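# Insert the peg fully into the block's hole in the box

## Task

Seat the peg completely into the hole of the block lying on the floor of the open box.

## Robot and tools

Robot: two six-joint arms, left_arm and right_arm, each ending in a two-finger parallel gripper. Each arm sits on its own mounting plate, and both plates hang from one metal frame behind them; a plate and its half of the frame count as part of that arm. Calibrated bases in the scene frame: left_arm at (+0.014, +0.181, +0.187) m, right_arm at (-0.043, -0.183, +0.187) m, both tilted slightly.

Frames: the scene frame has its origin at table-top height midway between the two nominal bases, +z up, +x out over the table, +y toward left_arm (arm names do not match image sides). Fixed cameras and the table use the scene frame. Each arm's end_effector_position (metres), end_effector_quat_wxyz and wrist camera pose are in that arm's own base frame, and may be off by a few centimetres. The gripper's fingers point along its +z axis and separate along its y axis; end_effector_position is the point between the pads, roughly 1 cm behind the tips.

Row format (used by every moving call): 14 numbers, always both arms. First left_arm: waist, shoulder, elbow, wrist pitch, wrist yaw, wrist roll (absolute target angles in radians, not offsets), then its gripper opening; then the same seven for right_arm. Opening runs from -1 (closed) to +1 (fully open). Stated joint ranges: waist -2.618 to 3.054, shoulder 0.000 to 3.142, elbow 0.000 to 3.142, wrist pitch -1.571 to 1.571, wrist yaw -1.571 to 1.571, wrist roll -2.094 to 2.094. A target more than 0.059 rad beyond a range end (and beyond the current angle) is refused; true ends may differ by up to 0.059, and a joint driven to its end reports "joint sent to its limit". Each control step the target is kept within 0.339 rad of the measured angle for waist, shoulder and elbow, and within 2.2 rad for the wrist joints; if targets would put a gripper over 200 mm from where it is, that arm's targets are scaled back. To keep one arm or gripper still, resend its "Joint targets" angles and its current opening command (a 0 is a real command).

Tools:
- execute_actions(actions, cameras): actions is a list of up to 15 actions; each action is a table of 1 to 15 rows, one row per 1/30 s step; a short table repeats its last row to fill 15 steps (0.5 s per action). An empty list only reports state and cameras. cameras lists image names; omitted, null or ["all"] gives all, [] gives none.
- move(target, speed, blend, opening_speed, blocking, cameras): target is one row or a list of up to 15 rows of absolute joint angles, reached along joint-space paths (grippers trace curves, no collision avoidance, 10 s total, at least 0.5 s). speed is rad/s for the joint with farthest to travel, 0.01 to 12.57, default 0.5, one value or one per target. blend (rad) rounds corners at intermediate targets. opening_speed (per second on the -1..+1 scale, at least 0.2) ramps the fingers. blocking=false returns after about 0.5 s while the move continues; a new move replaces it. Result adds a move: line such as done, off_target (resting more than 0.035 rad from target), moving, held or fault, plus limits=held if steps were withheld. Faster motion and targets set deeper past a contact hit and press harder.
- wait(seconds 0 to 10, cameras): lets time pass holding last commands; ends early if a running move finishes.
- stop(cameras): brakes the running move; needs braking room.
- zoom_image(camera, region): region [x0, y0, x1, y1] in pixels, (0,0) top-left, at most 504 by 504, from that camera's latest image.
- read_manual(section): licence texts only.
- finished_scene(scene): ends the current scene, given its number; irreversible, so only call it once the peg is seated and stays seated without the robot.

Cameras: cam_head_left, cam_head_right, cam_left_wrist, cam_right_wrist, each 672x504.

Result lines: Joint positions and Joint velocities give one block per arm in the joint order above, ending with the gripper opening in metres (0.093 fully open) and its rate; "within noise" means negligible velocity. Joint targets are the angles currently driven toward. Tool commands shows current opening commands. grip_measured is the gripper motor on the -1..+1 scale. Joint torques (N m, positive toward larger angle) include the arm's own weight; the first three joints wrap at ±28. Action calls also list joint angles at some steps. "joint command not followed" means the clearance check altered targets.

Gripping: pads meet near a reading of -0.94; each millimetre of object width adds about 0.0208. For a firm grip on a rigid flat part, send a number at least 0.24 below the reading for its width; keep sending that same number to hold, and send one well above the width reading to release. Readings may be up to about 0.02 too open. Grip force is roughly 50 to 65 N per pad. A sudden command far below the width reading spikes the squeeze briefly.

Cautions: do not drop the peg or release it while it moves; avoid slams, hard hits and heavy pushing; never let the arms strike or squeeze each other, including one gripper closing on the other's fingers. Nothing may end up off the table. Loose objects can get small random shoves. Friction and weight can leave joints short of targets, especially when stretched out. Holding loads or straining toward unreachable poses heats motors: MOTOR HOT appears at 75 °C, at 90 °C that arm folds and stops for the scene, at 100 °C it goes limp. The simulation keeps running while you compose replies.

Each tool is called after ">>>" as name(argument=value, ...), one argument or row to a line, values as JSON.

## Session

>>> execute_actions(
  actions=[],
)

Scene clock: 0.00 s.
left_arm: end_effector_position=(+0.3904, +0.0034, +0.0750) grip_measured=+1.000 end_effector_quat_wxyz=(+0.533, -0.034, +0.845, +0.014) | right_arm: end_effector_position=(+0.3826, -0.0317, +0.0874) grip_measured=+1.000 end_effector_quat_wxyz=(+0.563, +0.077, +0.822, -0.048)
Joint positions: left_arm=[-0.028 1.554 0.413 0.692 -0.086 -0.054 0.093] | right_arm=[-0.016 1.525 0.358 0.792 0.152 0.068 0.093]
Joint velocities: within noise
Joint torques (N m): no reading
Heat: left arm: 32 °C; right arm: 30 °C.
Joint targets: left_arm=[-0.028 1.547 0.422 0.695 -0.086 -0.054] | right_arm=[-0.016 1.516 0.368 0.802 0.152 0.068]
Tool commands: left_gripper/opening=+1.0 right_gripper/opening=+1.0

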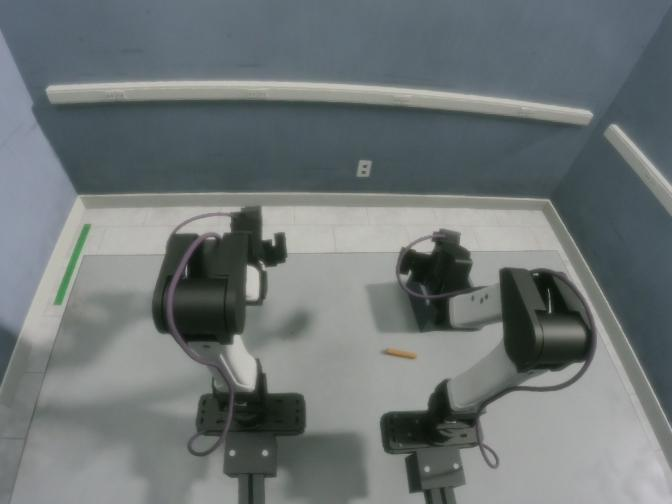

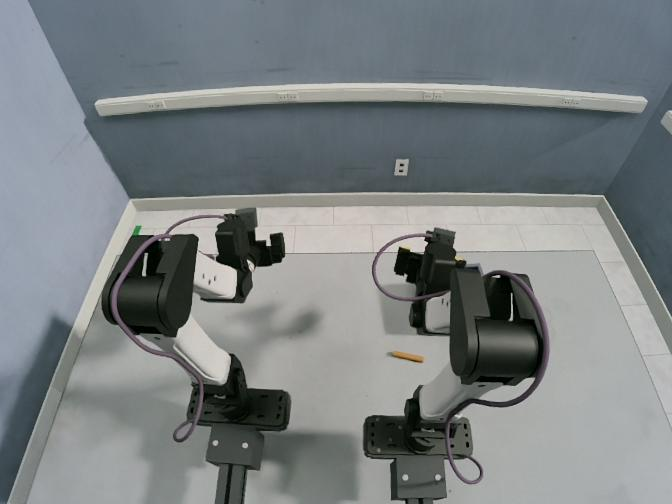

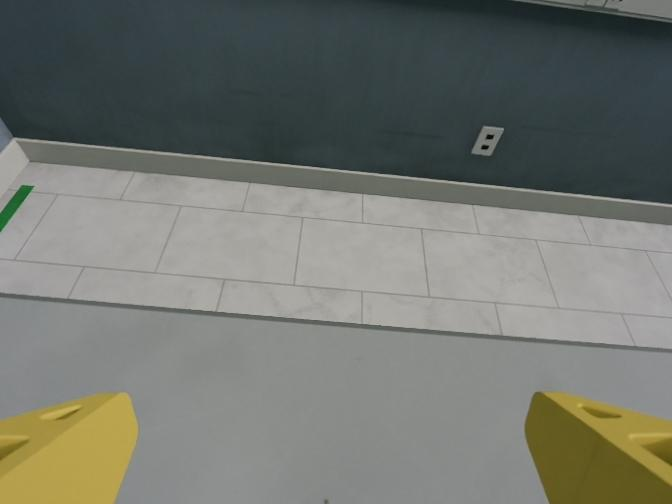

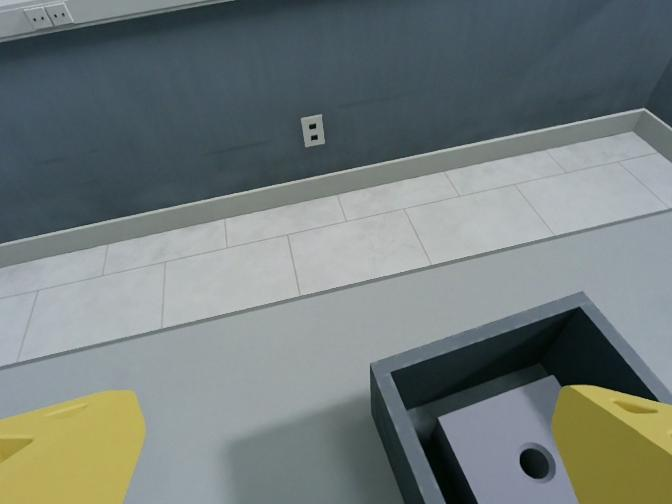

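>>> move(
  target=[-0.028,1.547,0.422,0.695,-0.086,-0.054,1,0.3,1.44,0.646,-0.777,0,0,1],
  speed=0.8,
)

Scene clock: 28.87 s.
left_arm: end_effector_position=(+0.3904, +0.0034, +0.0750) grip_measured=+1.000 end_effector_quat_wxyz=(+0.533, -0.034, +0.845, +0.014) | right_arm: end_effector_position=(+0.1789, +0.0522, -0.0107) grip_measured=+1.000 end_effector_quat_wxyz=(-0.024, -0.140, +0.990, -0.009)
Joint positions: left_arm=[-0.028 1.554 0.413 0.692 -0.086 -0.054 0.093] | right_arm=[0.292 1.464 0.614 -0.771 0.01 0.012 0.093]
Joint torques (N m): left_arm=[-0.05 -4.59 5.87 2.19 -0.01 -0.05] | right_arm=[1.01 -6.12 9.2 0.04 -0.08 -0.08]
Heat: left arm: 33 °C; right arm: 32 °C.
Joint targets: left_arm=[-0.028 1.547 0.422 0.695 -0.086 -0.054] | right_arm=[0.300 1.440 0.646 -0.777 0.000 0.000]
move: done

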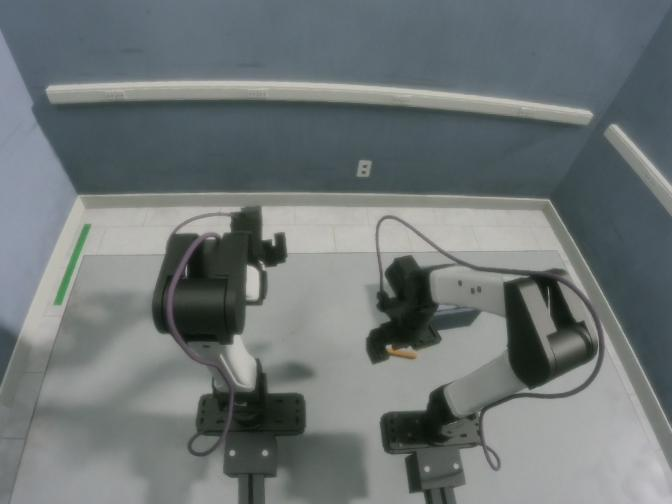

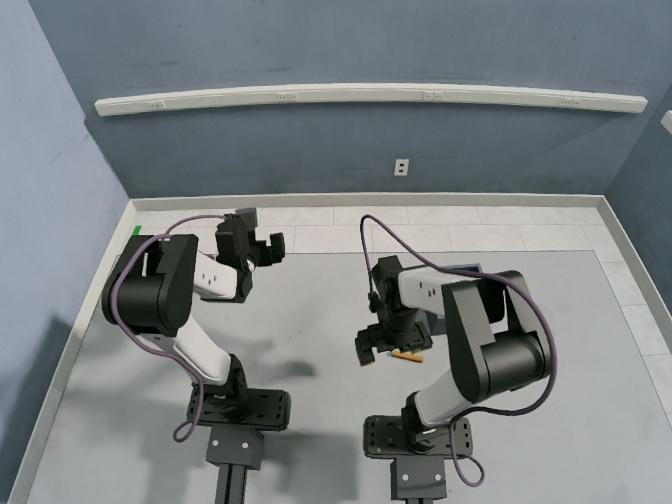

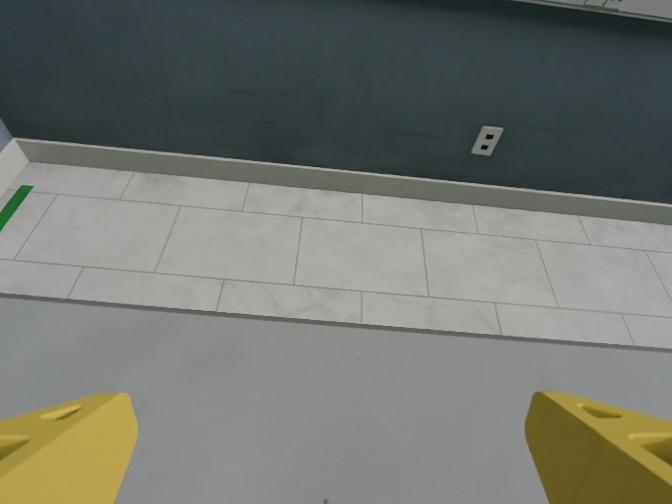

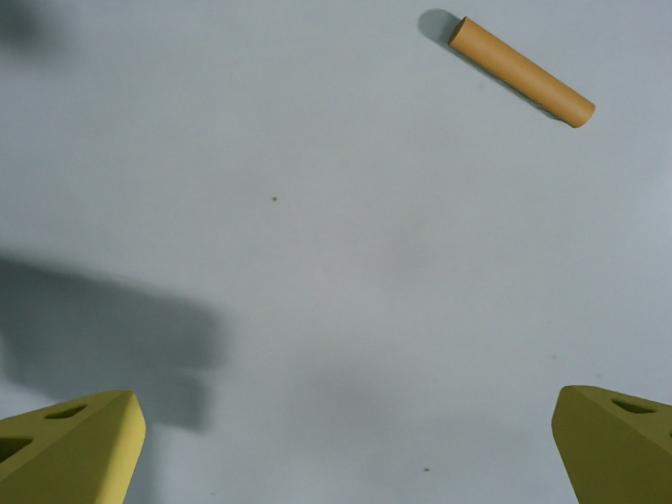

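>>> move(
  target=[-0.028,1.547,0.422,0.695,-0.086,-0.054,1,0.0,1.44,0.646,-0.777,0,0,1],
  speed=0.8,
  cameras=["cam_head_left","cam_right_wrist"],
)

Scene clock: 62.47 s.
left_arm: end_effector_position=(+0.3904, +0.0034, +0.0750) grip_measured=+1.000 end_effector_quat_wxyz=(+0.533, -0.034, +0.845, +0.014) | right_arm: end_effector_position=(+0.1862, +0.0005, -0.0107) grip_measured=+1.000 end_effector_quat_wxyz=(-0.026, +0.002, +1.000, -0.003)
Joint positions: left_arm=[-0.028 1.554 0.413 0.692 -0.086 -0.054 0.093] | right_arm=[0.007 1.464 0.614 -0.772 0.005 0.011 0.093]
Joint torques (N m): left_arm=[-0.05 -4.6 5.87 2.19 0 -0.06] | right_arm=[-0.12 -6.2 9.03 0.01 -0.03 -0.08]
Heat: left arm: 33 °C; right arm: 34 °C.
Joint targets: left_arm=[-0.028 1.547 0.422 0.695 -0.086 -0.054] | right_arm=[0.000 1.440 0.646 -0.777 0.000 0.000]
move: done

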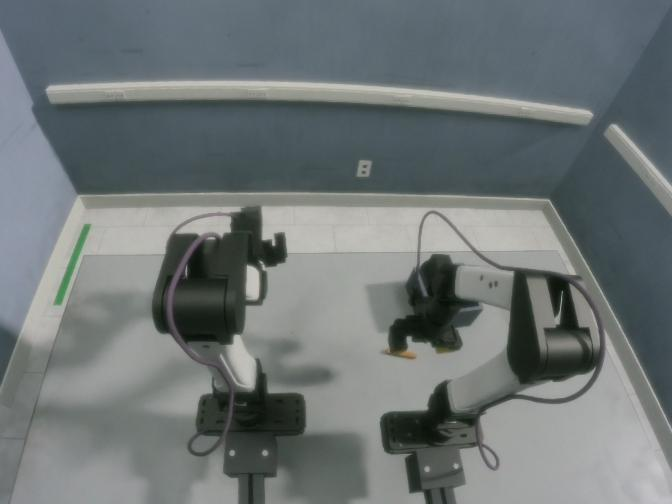

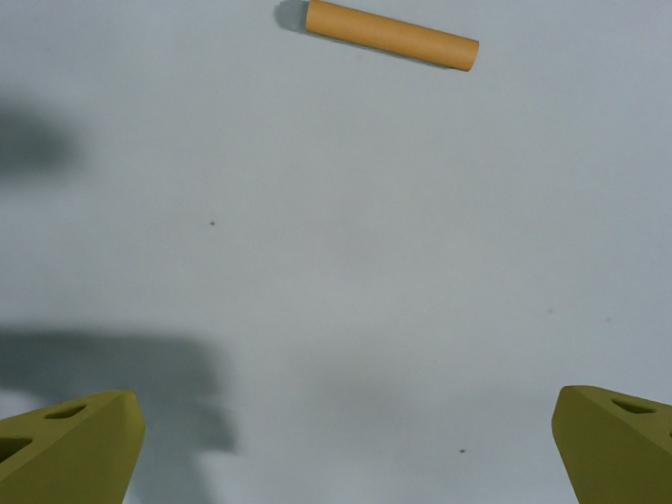

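>>> move(
  target=[-0.028,1.547,0.422,0.695,-0.086,-0.054,1,-0.05,1.64,0.946,-0.6,0,0,1],
  speed=0.8,
  cameras=["cam_head_left","cam_right_wrist"],
)

>>> zoom_image(
  camera="cam_head_left",
  region=[340, 220, 520, 400],
)

Scene clock: 109.03 s.
left_arm: end_effector_position=(+0.3904, +0.0034, +0.0750) grip_measured=+1.000 end_effector_quat_wxyz=(+0.533, -0.034, +0.845, +0.014) | right_arm: end_effector_position=(+0.3177, -0.0144, +0.0280) grip_measured=+1.000 end_effector_quat_wxyz=(+0.121, +0.027, +0.992, -0.004)
Joint positions: left_arm=[-0.028 1.554 0.413 0.692 -0.086 -0.054 0.093] | right_arm=[-0.043 1.626 0.918 -0.62 0.005 0.011 0.093]
Joint torques (N m): left_arm=[0.01 -4.62 5.93 2.2 0 -0.05] | right_arm=[0.02 -5.19 9.62 0.87 -0.02 -0.06]
Heat: left arm: 34 °C; right arm: 35 °C.
Joint targets: left_arm=[-0.028 1.547 0.422 0.695 -0.086 -0.054] | right_arm=[-0.050 1.640 0.946 -0.600 0.000 0.000]
move: done

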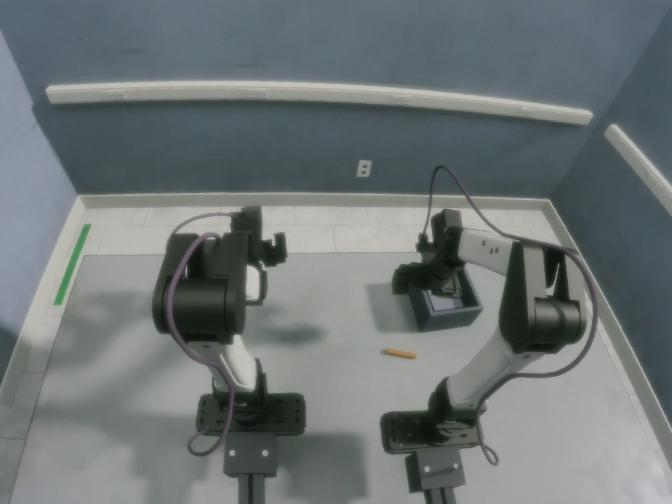

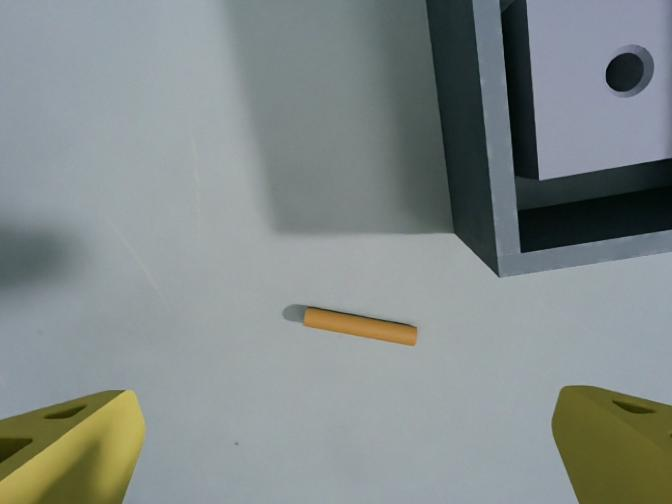

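Scaled by 2.800.

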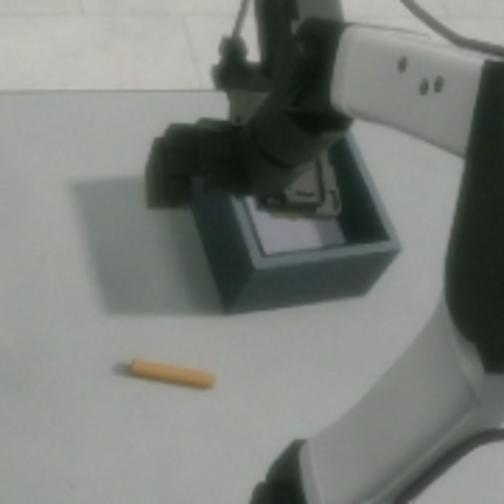

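>>> move(
  target=[-0.028,1.547,0.422,0.695,-0.086,-0.054,1,0.173,2.081,0.873,-0.517,0.394,-1.148,1],
  speed=0.8,
)

Scene clock: 179.50 s.
left_arm: end_effector_position=(+0.3904, +0.0034, +0.0750) grip_measured=+1.000 end_effector_quat_wxyz=(+0.533, -0.034, +0.845, +0.014) | right_arm: end_effector_position=(+0.2666, -0.0200, -0.0871) grip_measured=+1.000 end_effector_quat_wxyz=(-0.154, -0.604, +0.770, -0.137)
Joint positions: left_arm=[-0.028 1.554 0.413 0.692 -0.086 -0.054 0.093] | right_arm=[0.166 2.07 0.881 -0.529 0.389 -1.135 0.093]
Joint velocities: left_arm=[-0.027 -0.012 -0.007 0.022 -0.051 -0.154 0] | right_arm=[within noise]
Joint torques (N m): left_arm=[-0.06 -4.59 5.96 2.2 -0.01 -0.04] | right_arm=[1.35 -6.84 3.36 -0.02 0.18 -0.11]
Heat: left arm: 35 °C; right arm: 36 °C.
Joint targets: left_arm=[-0.028 1.547 0.422 0.695 -0.086 -0.054] | right_arm=[0.173 2.081 0.873 -0.517 0.394 -1.148]
move: done

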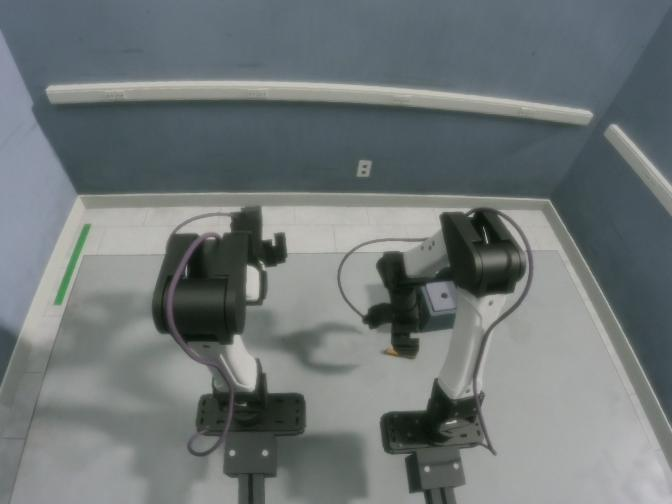

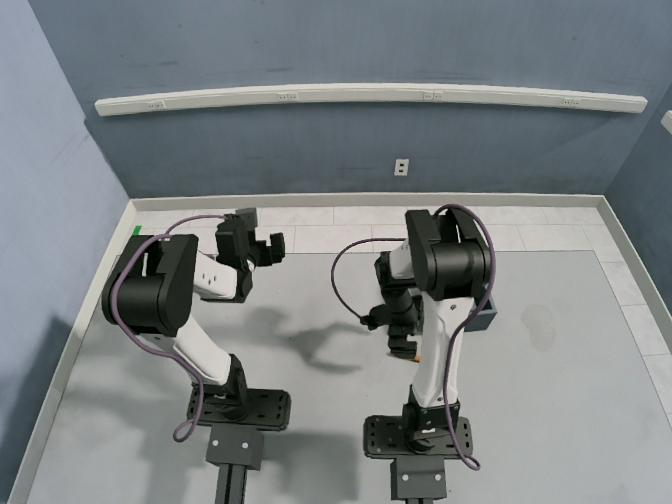

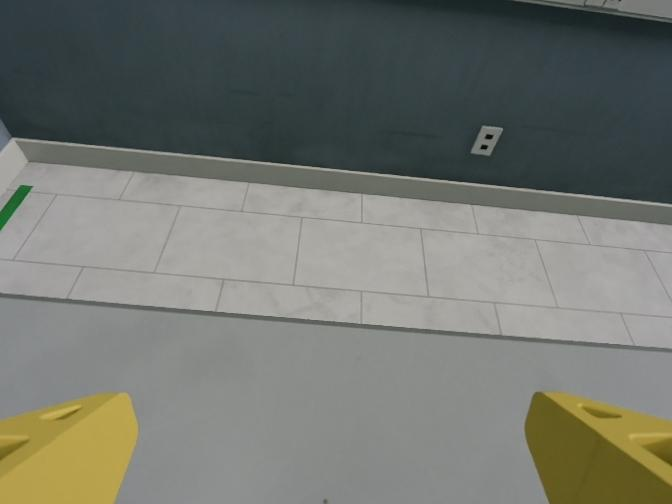

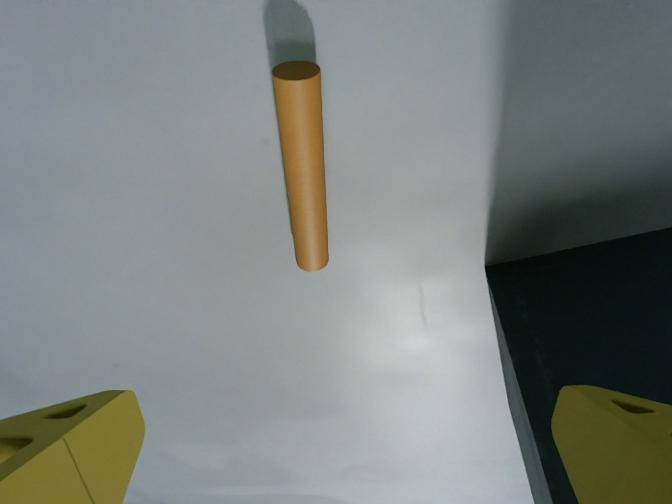

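>>> move(
  target=[-0.028,1.547,0.422,0.695,-0.086,-0.054,1,0.178,2.217,0.832,-0.345,0.394,-1.155,1],
  speed=0.5,
  cameras=["cam_right_wrist"],
)

Scene clock: 189.07 s.
left_arm: end_effector_position=(+0.3904, +0.0034, +0.0750) grip_measured=+1.000 end_effector_quat_wxyz=(+0.533, -0.034, +0.845, +0.014) | right_arm: end_effector_position=(+0.2564, -0.0211, -0.1291) grip_measured=+1.000 end_effector_quat_wxyz=(-0.158, -0.609, +0.765, -0.135)
Joint positions: left_arm=[-0.028 1.554 0.413 0.692 -0.086 -0.054 0.093] | right_arm=[0.17 2.207 0.839 -0.359 0.391 -1.143 0.093]
Joint torques (N m): left_arm=[0.01 -4.59 5.9 2.19 -0.01 -0.06] | right_arm=[1.48 -7.01 2.37 -0.02 0.22 -0.1]
Heat: left arm: 35 °C; right arm: 36 °C.
Joint targets: left_arm=[-0.028 1.547 0.422 0.695 -0.086 -0.054] | right_arm=[0.178 2.217 0.832 -0.345 0.394 -1.155]
move: done

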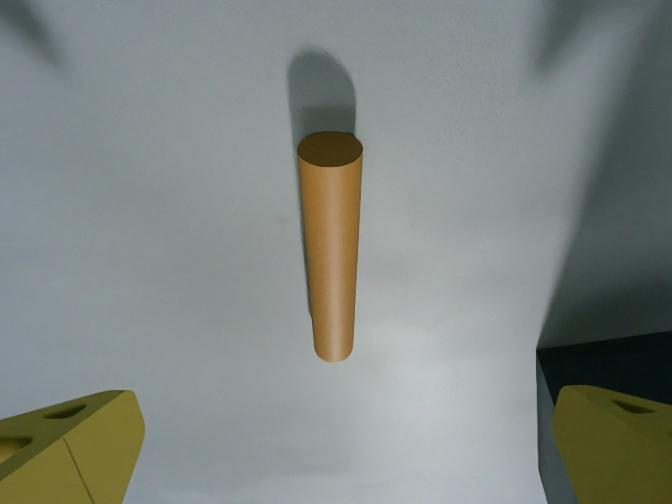

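>>> move(
  target=[-0.028,1.547,0.422,0.695,-0.086,-0.054,1,0.178,2.388,0.848,-0.185,0.394,-1.155,1],
  speed=0.3,
  cameras=["cam_right_wrist"],
)

Scene clock: 201.00 s.
left_arm: end_effector_position=(+0.3904, +0.0034, +0.0750) grip_measured=+1.000 end_effector_quat_wxyz=(+0.533, -0.034, +0.845, +0.014) | right_arm: end_effector_position=(+0.2453, -0.0230, -0.1702) grip_measured=+1.000 end_effector_quat_wxyz=(-0.170, -0.612, +0.761, -0.133)
Joint positions: left_arm=[-0.028 1.554 0.413 0.692 -0.086 -0.054 0.093] | right_arm=[0.175 2.37 0.839 -0.222 0.398 -1.143 0.093]
Joint torques (N m): left_arm=[-0.01 -4.59 5.9 2.21 -0.02 -0.05] | right_arm=[1.07 -6.54 3.06 0.12 0.13 -0.07]
Heat: left arm: 36 °C; right arm: 35 °C.
Joint targets: left_arm=[-0.028 1.547 0.422 0.695 -0.086 -0.054] | right_arm=[0.178 2.388 0.848 -0.185 0.394 -1.155]
move: off_target (right_arm); right_arm: the wrist pitch is farthest, 0.037 rad from its target

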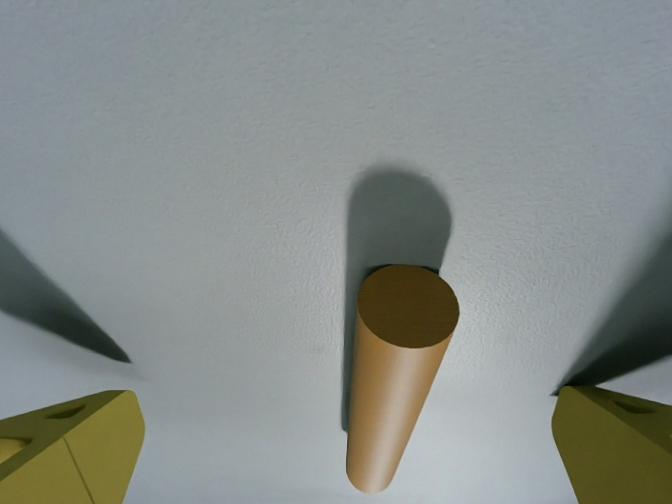

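>>> move(
  target=[
    [-0.028,1.547,0.422,0.695,-0.086,-0.054,1,0.178,2.385,0.879,-0.219,0.394,-1.155,1],
    [-0.028,1.547,0.422,0.695,-0.086,-0.054,1,0.178,2.385,0.879,-0.219,0.394,-1.155,-1],
  ],
  speed=0.3,
  opening_speed=0.7,
  cameras=["cam_right_wrist"],
)

Scene clock: 211.50 s.
left_arm: end_effector_position=(+0.3904, +0.0034, +0.0750) grip_measured=+1.000 end_effector_quat_wxyz=(+0.533, -0.034, +0.845, +0.014) | right_arm: end_effector_position=(+0.2568, -0.0210, -0.1695) grip_measured=-0.796 end_effector_quat_wxyz=(-0.161, -0.611, +0.763, -0.138)
Joint positions: left_arm=[-0.028 1.554 0.413 0.692 -0.086 -0.054 0.093] | right_arm=[0.175 2.371 0.866 -0.225 0.398 -1.144 0.007]
Joint torques (N m): left_arm=[-0.02 -4.57 5.93 2.2 -0.01 -0.06] | right_arm=[1.01 -7.06 3.47 -0.11 0.13 -0.08]
Heat: left arm: 36 °C; right arm: 34 °C.
Joint targets: left_arm=[-0.028 1.547 0.422 0.695 -0.086 -0.054] | right_arm=[0.178 2.385 0.879 -0.219 0.394 -1.155]
move: done

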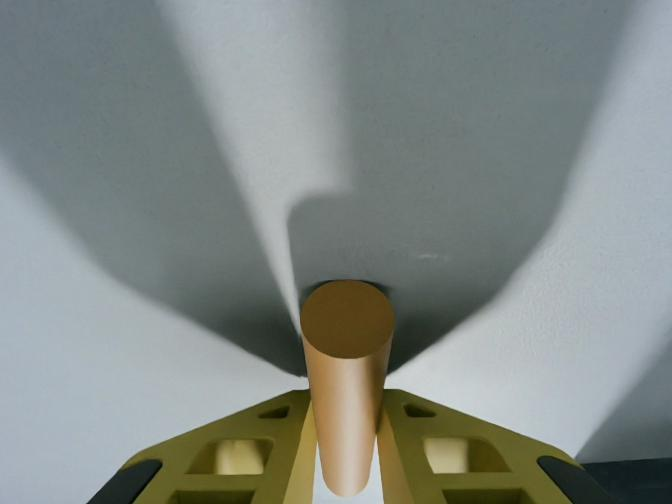

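>>> move(
  target=[
    [-0.028,1.547,0.422,0.695,-0.086,-0.054,1,0.178,2.081,0.873,-0.517,0.394,-1.155,-1],
    [-0.028,1.547,0.422,0.695,-0.086,-0.054,1,0.3,2.0,0.9,0.4,0.2,-0.6,-1],
    [-0.028,1.547,0.422,0.695,-0.086,-0.054,1,0.3,2.591,0.894,1.33,0,-0.07,-1],
  ],
  speed=0.7,
  blend=0.1,
)

Scene clock: 235.97 s.
left_arm: end_effector_position=(+0.3904, +0.0034, +0.0750) grip_measured=+1.000 end_effector_quat_wxyz=(+0.533, -0.034, +0.845, +0.014) | right_arm: end_effector_position=(+0.4729, +0.1403, -0.0917) grip_measured=-0.813 end_effector_quat_wxyz=(+0.549, -0.153, +0.820, +0.052)
Joint positions: left_arm=[-0.028 1.554 0.413 0.692 -0.086 -0.054 0.093] | right_arm=[0.293 2.581 0.875 1.304 0.013 -0.085 0.006]
Joint torques (N m): left_arm=[-0.01 -4.57 5.91 2.19 -0.02 -0.05] | right_arm=[1.51 -9.26 5.09 2.24 -0.14 0.2]
Heat: left arm: 36 °C; right arm: 34 °C.
Joint targets: left_arm=[-0.028 1.547 0.422 0.695 -0.086 -0.054] | right_arm=[0.300 2.591 0.894 1.330 0.000 -0.070]
move: done

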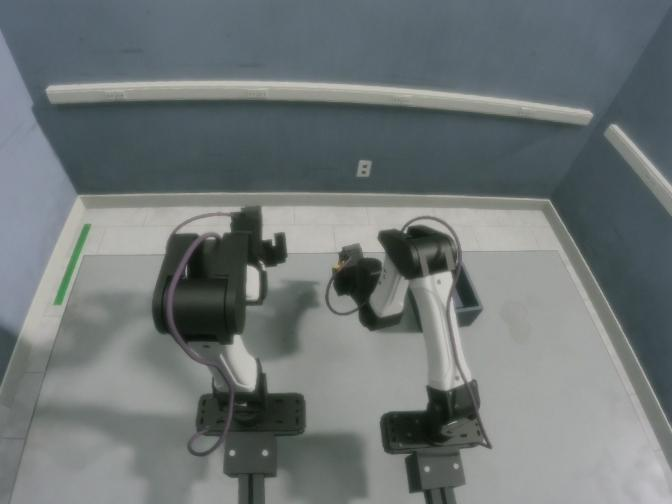

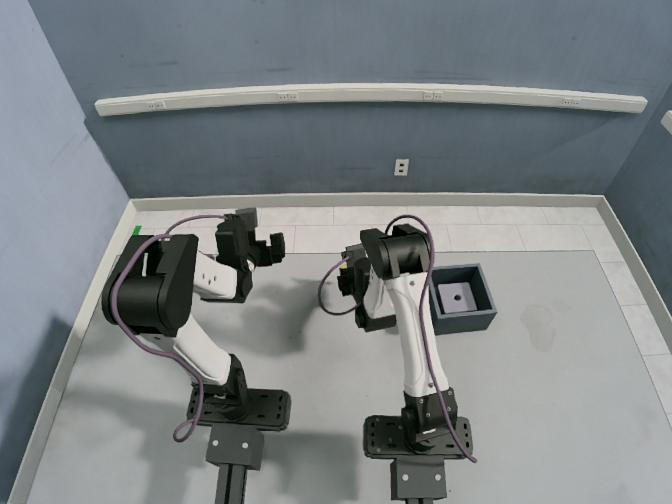

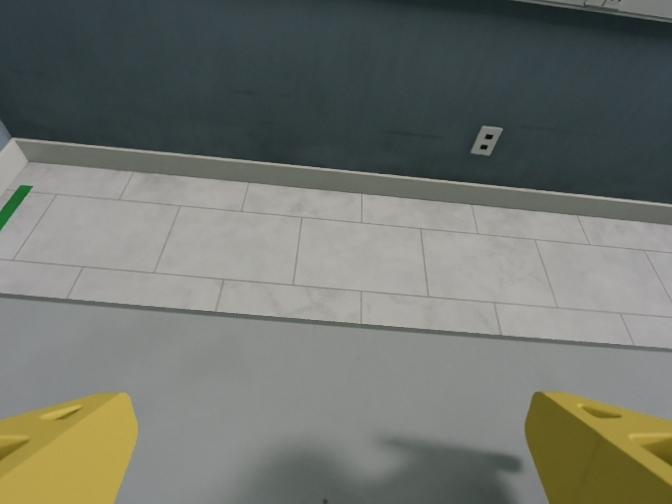

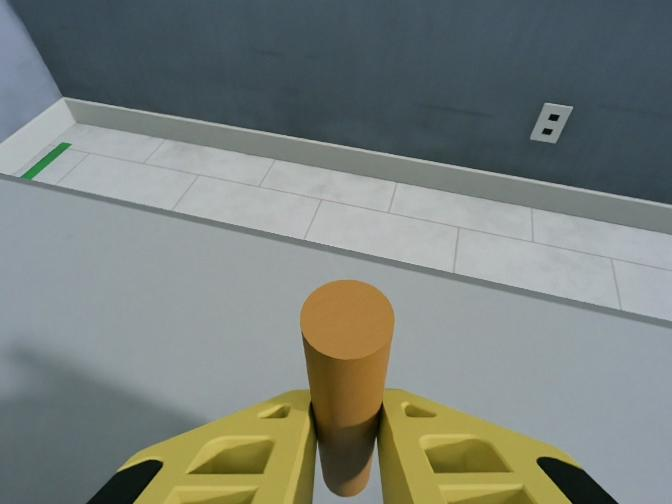

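>>> move(
  target=[-0.028,1.547,0.422,0.695,-0.086,-0.054,1,0.3,2.813,1.030,1.451,-0.013,-0.055,-1],
  speed=0.35,
  cameras=["cam_head_right","cam_right_wrist"],
)

>>> zoom_image(
  camera="cam_head_right",
  region=[300, 200, 520, 360],
)

Scene clock: 243.73 s.
left_arm: end_effector_position=(+0.3904, +0.0034, +0.0750) grip_measured=+1.000 end_effector_quat_wxyz=(+0.533, -0.034, +0.845, +0.014) | right_arm: end_effector_position=(+0.4798, +0.1446, -0.1370) grip_measured=-0.813 end_effector_quat_wxyz=(+0.561, -0.149, +0.812, +0.063)
Joint positions: left_arm=[-0.028 1.554 0.413 0.692 -0.086 -0.054 0.093] | right_arm=[0.293 2.796 1.012 1.414 0 -0.07 0.006]
Joint torques (N m): left_arm=[-0.05 -4.55 5.91 2.2 0.01 -0.05] | right_arm=[1.68 -9.31 4.51 2.34 -0.11 0.19]
Heat: left arm: 36 °C; right arm: 34 °C.
Joint targets: left_arm=[-0.028 1.547 0.422 0.695 -0.086 -0.054] | right_arm=[0.300 2.813 1.030 1.451 -0.013 -0.055]
move: off_target (right_arm); right_arm: the wrist pitch is farthest, 0.037 rad from its target

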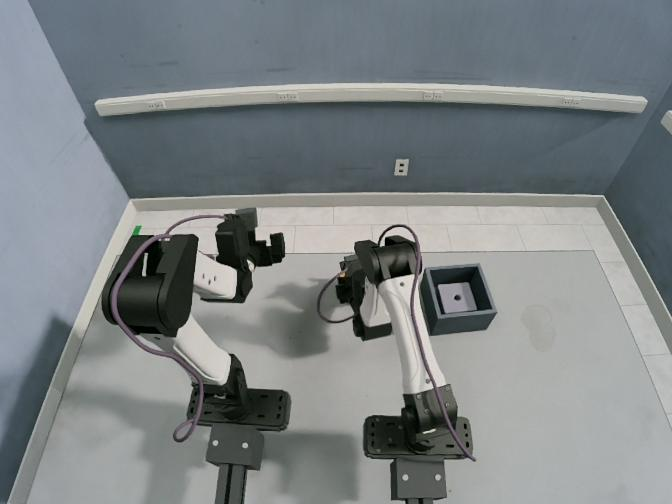

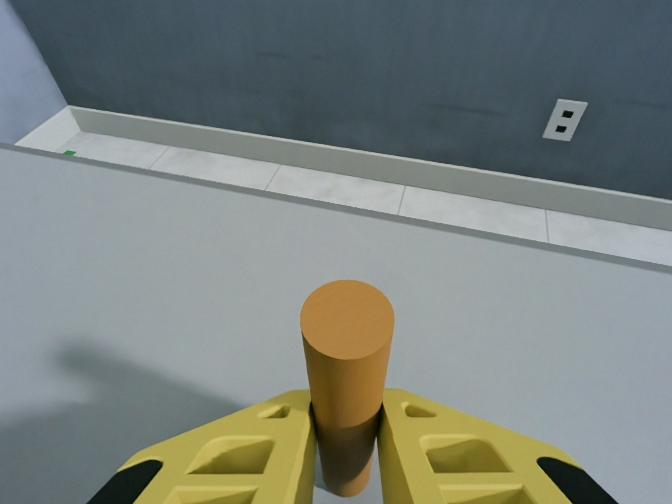

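Scaled by 2.291.

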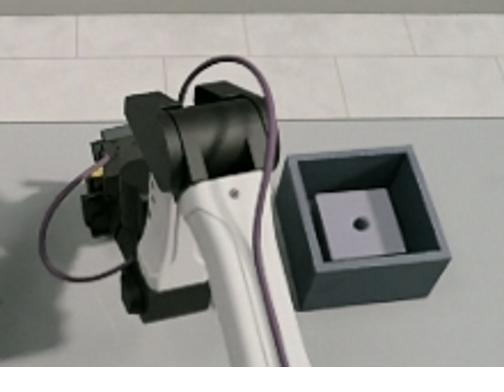

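>>> move(
  target=[-0.028,1.547,0.422,0.695,-0.086,-0.054,1,0.3,2.845,1.051,1.465,-0.013,-0.055,-1],
  speed=0.1,
  cameras=["cam_right_wrist"],
)

>>> move(
  target=[-0.028,1.547,0.422,0.695,-0.086,-0.054,1,0.3,2.861,1.062,1.471,-0.013,-0.055,-1],
  speed=0.1,
  cameras=["cam_right_wrist"],
)

Scene clock: 249.40 s.
left_arm: end_effector_position=(+0.3904, +0.0034, +0.0750) grip_measured=+1.000 end_effector_quat_wxyz=(+0.533, -0.034, +0.845, +0.014) | right_arm: end_effector_position=(+0.4834, +0.1459, -0.1375) grip_measured=-0.813 end_effector_quat_wxyz=(+0.572, -0.147, +0.804, +0.065)
Joint positions: left_arm=[-0.028 1.554 0.413 0.692 -0.086 -0.054 0.093] | right_arm=[0.293 2.823 1.035 1.444 -0.001 -0.068 0.006]
Joint torques (N m): left_arm=[-0.03 -4.64 5.87 2.19 -0.02 -0.05] | right_arm=[1.61 -8.76 4.15 2.17 -0.16 0.21]
Heat: left arm: 36 °C; right arm: 34 °C.
Joint targets: left_arm=[-0.028 1.547 0.422 0.695 -0.086 -0.054] | right_arm=[0.300 2.845 1.051 1.465 -0.013 -0.055]
move: done

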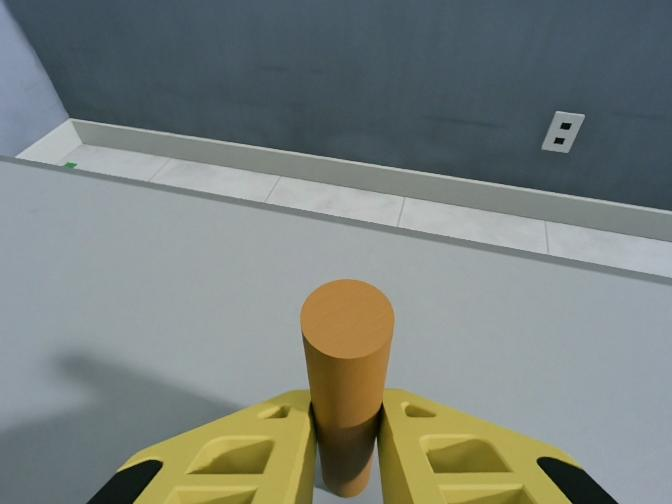

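Scene clock: 250.10 s.
left_arm: end_effector_position=(+0.3904, +0.0034, +0.0750) grip_measured=+1.000 end_effector_quat_wxyz=(+0.533, -0.034, +0.845, +0.014) | right_arm: end_effector_position=(+0.4857, +0.1469, -0.1378) grip_measured=-0.813 end_effector_quat_wxyz=(+0.576, -0.147, +0.801, +0.066)
Joint positions: left_arm=[-0.028 1.554 0.413 0.692 -0.086 -0.054 0.093] | right_arm=[0.293 2.833 1.049 1.45 -0.003 -0.068 0.006]
Joint torques (N m): left_arm=[-0.02 -4.6 5.9 2.2 -0.01 -0.06] | right_arm=[1.54 -8.25 4.01 2.18 -0.11 0.21]
Heat: left arm: 36 °C; right arm: 34 °C.
Joint targets: left_arm=[-0.028 1.547 0.422 0.695 -0.086 -0.054] | right_arm=[0.300 2.861 1.062 1.471 -0.013 -0.055]
move: done

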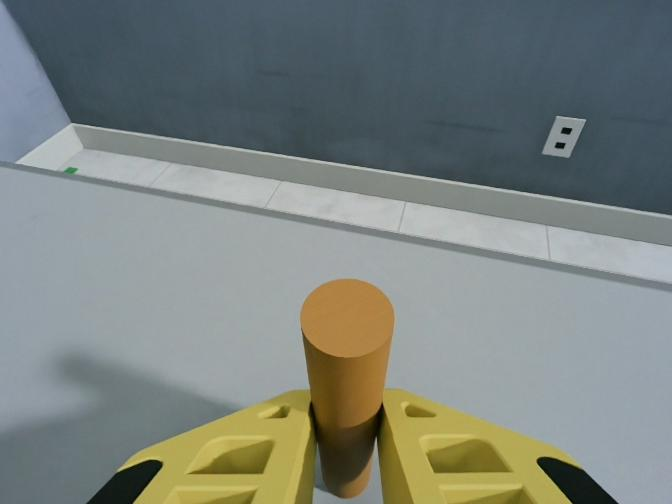

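>>> move(
  target=[
    [-0.028,1.547,0.422,0.695,-0.086,-0.054,1,0.3,2.815,1.030,1.451,-0.013,-0.055,-1],
    [-0.028,1.547,0.422,0.695,-0.086,-0.054,1,0.3,2.815,1.030,1.451,-0.013,-0.055,-0.3],
  ],
  speed=0.1,
  opening_speed=0.3,
  cameras=["cam_right_wrist"],
)

Scene clock: 260.70 s.
left_arm: end_effector_position=(+0.3904, +0.0034, +0.0750) grip_measured=+1.000 end_effector_quat_wxyz=(+0.533, -0.034, +0.845, +0.014) | right_arm: end_effector_position=(+0.4815, +0.1458, -0.1427) grip_measured=-0.302 end_effector_quat_wxyz=(+0.567, -0.148, +0.807, +0.066)
Joint positions: left_arm=[-0.028 1.554 0.413 0.692 -0.086 -0.054 0.093] | right_arm=[0.293 2.833 1.039 1.439 -0.004 -0.068 0.031]
Joint torques (N m): left_arm=[-0.05 -4.62 5.91 2.19 0 -0.06] | right_arm=[1.42 -12.05 1.76 2.09 -0.09 0.19]
Heat: left arm: 36 °C; right arm: 35 °C.
Joint targets: left_arm=[-0.028 1.547 0.422 0.695 -0.086 -0.054] | right_arm=[0.300 2.815 1.030 1.451 -0.013 -0.055]
move: done

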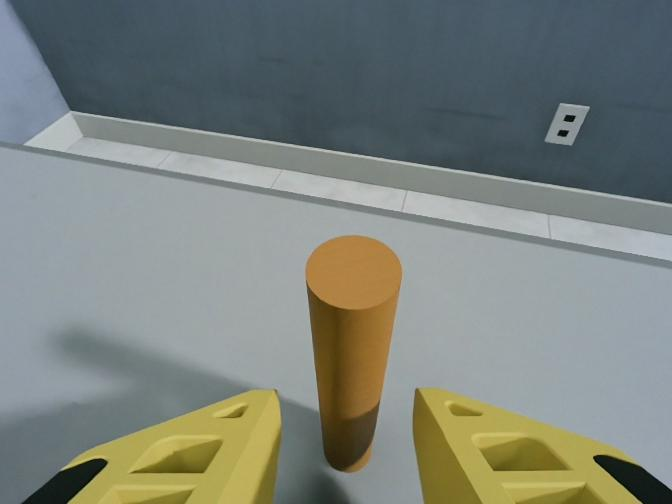

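>>> move(
  target=[
    [-0.028,1.547,0.422,0.695,-0.086,-0.054,1,0.3,2.74,0.645,1.57,-0.013,-0.055,1],
    [-0.028,1.547,0.422,0.695,-0.086,-0.054,1,0.3,1.9,0.7,0.7,0,0,1],
    [-0.028,1.547,0.422,0.695,-0.086,-0.054,1,0.316,2.732,2.386,-1.243,0.07,0,1],
  ],
  speed=[0.4,0.8,0.8],
  opening_speed=2,
)

Scene clock: 285.00 s.
left_arm: end_effector_position=(+0.3904, +0.0034, +0.0750) grip_measured=+1.000 end_effector_quat_wxyz=(+0.533, -0.034, +0.845, +0.014) | right_arm: end_effector_position=(+0.4836, +0.1423, -0.0495) grip_measured=+1.000 end_effector_quat_wxyz=(-0.009, -0.159, +0.987, -0.033)
Joint positions: left_arm=[-0.028 1.554 0.413 0.692 -0.086 -0.054 0.093] | right_arm=[0.307 2.713 2.35 -1.235 0.063 -0.012 0.093]
Joint torques (N m): left_arm=[-0.02 -4.62 5.93 2.19 -0.01 -0.06] | right_arm=[1.84 -12.4 10.62 0.07 0.13 0.2]
Heat: left arm: 37 °C; right arm: 39 °C.
Joint targets: left_arm=[-0.028 1.547 0.422 0.695 -0.086 -0.054] | right_arm=[0.316 2.732 2.386 -1.243 0.070 0.000]
move: off_target (right_arm); right_arm: the elbow is farthest, 0.036 rad from its target

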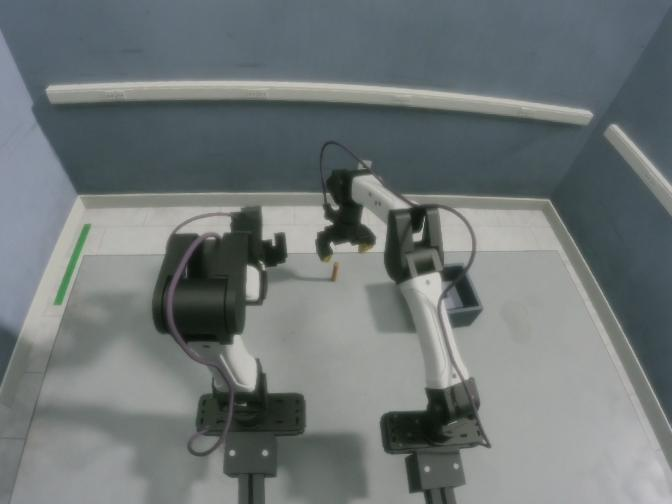

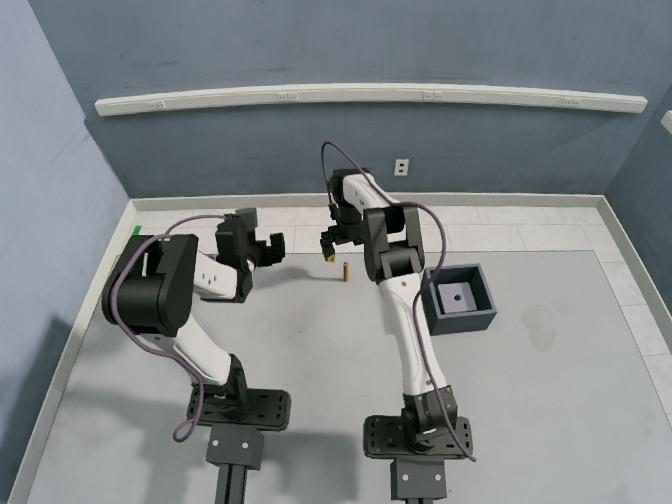

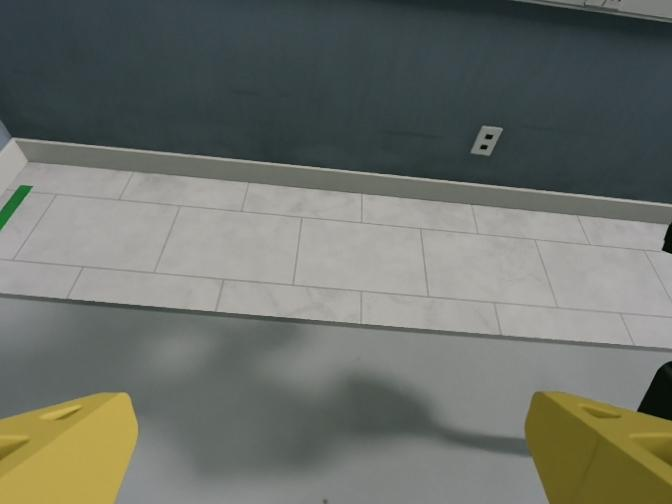

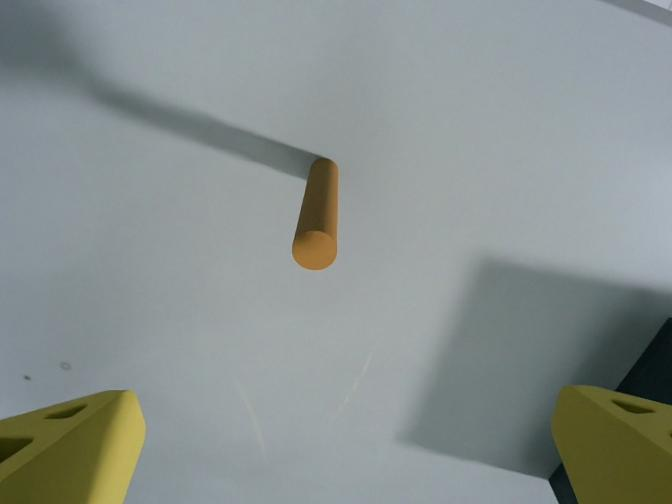

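>>> move(
  target=[-0.028,1.547,0.422,0.695,-0.086,-0.054,1,0.33,2.842,2.464,-1.202,0.077,0.012,1],
  speed=0.4,
  cameras=["cam_right_wrist"],
)

Scene clock: 296.13 s.
left_arm: end_effector_position=(+0.3904, +0.0034, +0.0750) grip_measured=+1.000 end_effector_quat_wxyz=(+0.533, -0.034, +0.845, +0.014) | right_arm: end_effector_position=(+0.4861, +0.1504, -0.0879) grip_measured=+1.000 end_effector_quat_wxyz=(-0.018, -0.162, +0.986, -0.038)
Joint positions: left_arm=[-0.028 1.554 0.413 0.692 -0.086 -0.054 0.093] | right_arm=[0.323 2.831 2.43 -1.218 0.07 0 0.093]
Joint torques (N m): left_arm=[0.01 -4.59 5.9 2.2 -0.02 -0.06] | right_arm=[1.78 -13.34 10.35 0.25 0.11 0.19]
Heat: left arm: 37 °C; right arm: 42 °C.
Joint targets: left_arm=[-0.028 1.547 0.422 0.695 -0.086 -0.054] | right_arm=[0.330 2.842 2.464 -1.202 0.077 0.012]
move: done

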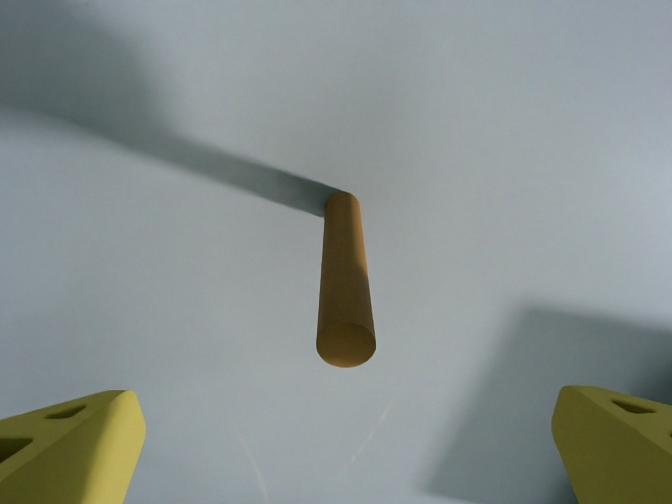

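>>> move(
  target=[
    [-0.028,1.547,0.422,0.695,-0.086,-0.054,1,0.329,2.900,2.418,-1.075,0.077,0.012,1],
    [-0.028,1.547,0.422,0.695,-0.086,-0.054,1,0.329,2.900,2.418,-1.075,0.077,0.012,-1],
  ],
  speed=0.25,
  opening_speed=0.7,
  cameras=["cam_right_wrist"],
)

Scene clock: 308.47 s.
left_arm: end_effector_position=(+0.3904, +0.0034, +0.0750) grip_measured=+1.000 end_effector_quat_wxyz=(+0.533, -0.034, +0.845, +0.014) | right_arm: end_effector_position=(+0.5042, +0.1564, -0.1150) grip_measured=-0.800 end_effector_quat_wxyz=(+0.018, -0.160, +0.986, -0.033)
Joint positions: left_arm=[-0.028 1.554 0.413 0.692 -0.086 -0.054 0.093] | right_arm=[0.323 2.885 2.43 -1.091 0.071 0 0.007]
Joint torques (N m): left_arm=[-0.08 -4.59 5.89 2.2 0 -0.06] | right_arm=[1.72 -13.26 5.87 0.43 0.1 0.19]
Heat: left arm: 37 °C; right arm: 45 °C.
Joint targets: left_arm=[-0.028 1.547 0.422 0.695 -0.086 -0.054] | right_arm=[0.329 2.900 2.418 -1.075 0.077 0.012]
move: done

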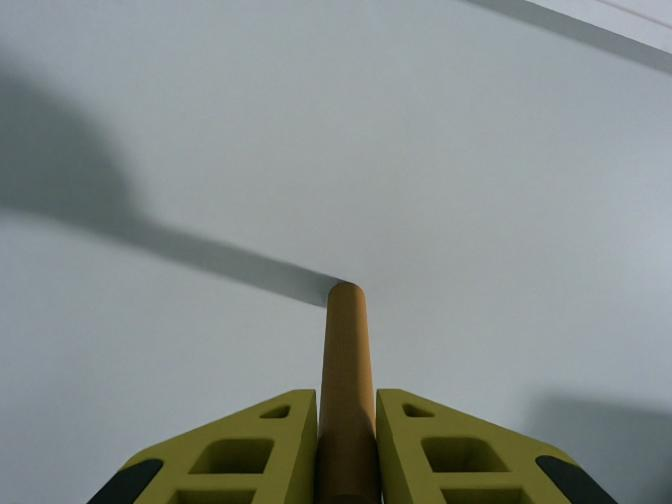

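>>> move(
  target=[
    [-0.028,1.547,0.422,0.695,-0.086,-0.054,1,0.329,2.900,2.418,-1.075,0.077,0.012,0.2],
    [-0.028,1.547,0.422,0.695,-0.086,-0.054,1,0.329,2.890,2.39,-1.075,0.077,0.012,0.2],
  ],
  speed=0.15,
  opening_speed=0.7,
  cameras=["cam_right_wrist"],
)

Scene clock: 315.90 s.
left_arm: end_effector_position=(+0.3904, +0.0034, +0.0750) grip_measured=+1.000 end_effector_quat_wxyz=(+0.533, -0.034, +0.845, +0.014) | right_arm: end_effector_position=(+0.4969, +0.1539, -0.1218) grip_measured=+0.198 end_effector_quat_wxyz=(+0.005, -0.161, +0.986, -0.035)
Joint positions: left_arm=[-0.028 1.554 0.413 0.692 -0.086 -0.054 0.093] | right_arm=[0.323 2.885 2.403 -1.089 0.071 0.001 0.055]
Joint torques (N m): left_arm=[-0.01 -4.57 5.96 2.19 -0.01 -0.05] | right_arm=[1.68 -13.98 5.61 0.35 0.08 0.21]
Heat: left arm: 37 °C; right arm: 44 °C.
Joint targets: left_arm=[-0.028 1.547 0.422 0.695 -0.086 -0.054] | right_arm=[0.329 2.890 2.390 -1.075 0.077 0.012]
move: done

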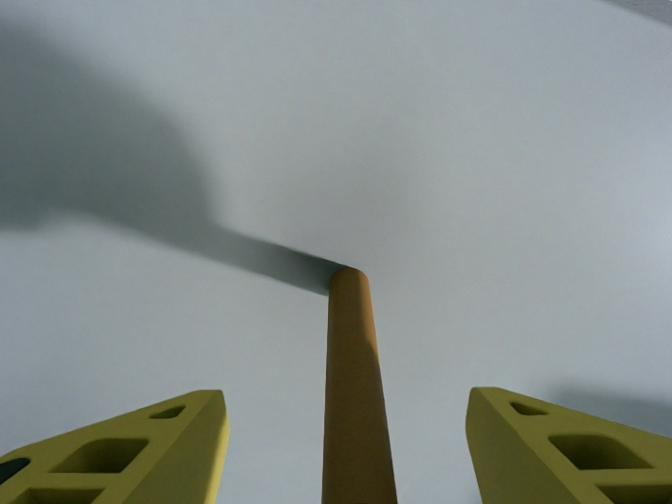

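>>> move(
  target=[
    [-0.028,1.547,0.422,0.695,-0.086,-0.054,1,0.329,2.912,2.39,-1.075,0.077,0.012,0.2],
    [-0.028,1.547,0.422,0.695,-0.086,-0.054,1,0.329,2.912,2.39,-1.075,0.077,0.012,-1],
  ],
  speed=0.15,
  opening_speed=0.7,
  cameras=["cam_right_wrist","cam_head_left"],
)

Scene clock: 323.73 s.
left_arm: end_effector_position=(+0.3904, +0.0034, +0.0750) grip_measured=+1.000 end_effector_quat_wxyz=(+0.533, -0.034, +0.845, +0.014) | right_arm: end_effector_position=(+0.4949, +0.1532, -0.1265) grip_measured=-0.789 end_effector_quat_wxyz=(+0.001, -0.161, +0.986, -0.036)
Joint positions: left_arm=[-0.028 1.554 0.413 0.692 -0.086 -0.054 0.093] | right_arm=[0.323 2.894 2.403 -1.089 0.071 0.001 0.007]
Joint torques (N m): left_arm=[-0.01 -4.6 5.96 2.19 -0.01 -0.04] | right_arm=[1.62 -12.98 5.55 0.36 0.13 0.17]
Heat: left arm: 37 °C; right arm: 45 °C.
Joint targets: left_arm=[-0.028 1.547 0.422 0.695 -0.086 -0.054] | right_arm=[0.329 2.912 2.390 -1.075 0.077 0.012]
move: done
Images, in order (width x height): cam_head_left 672x504, cam_right_wrist 672x504.

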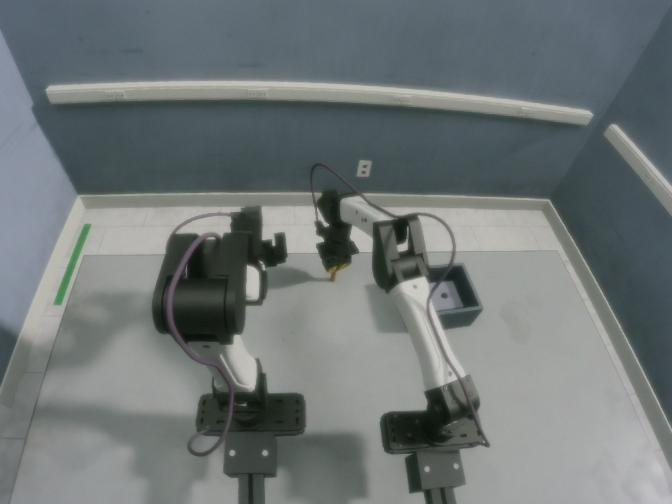

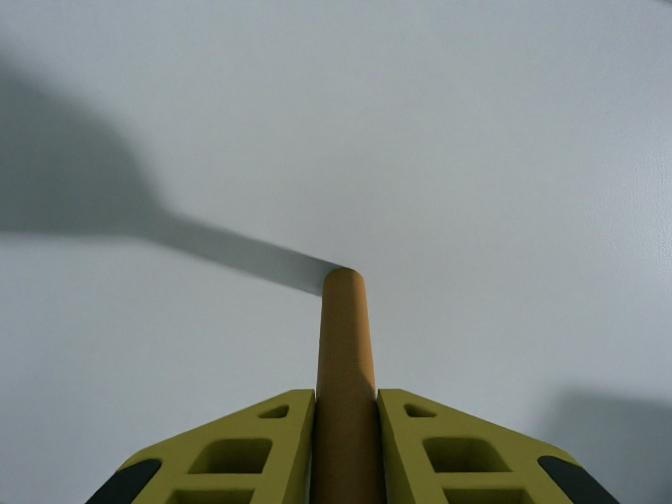

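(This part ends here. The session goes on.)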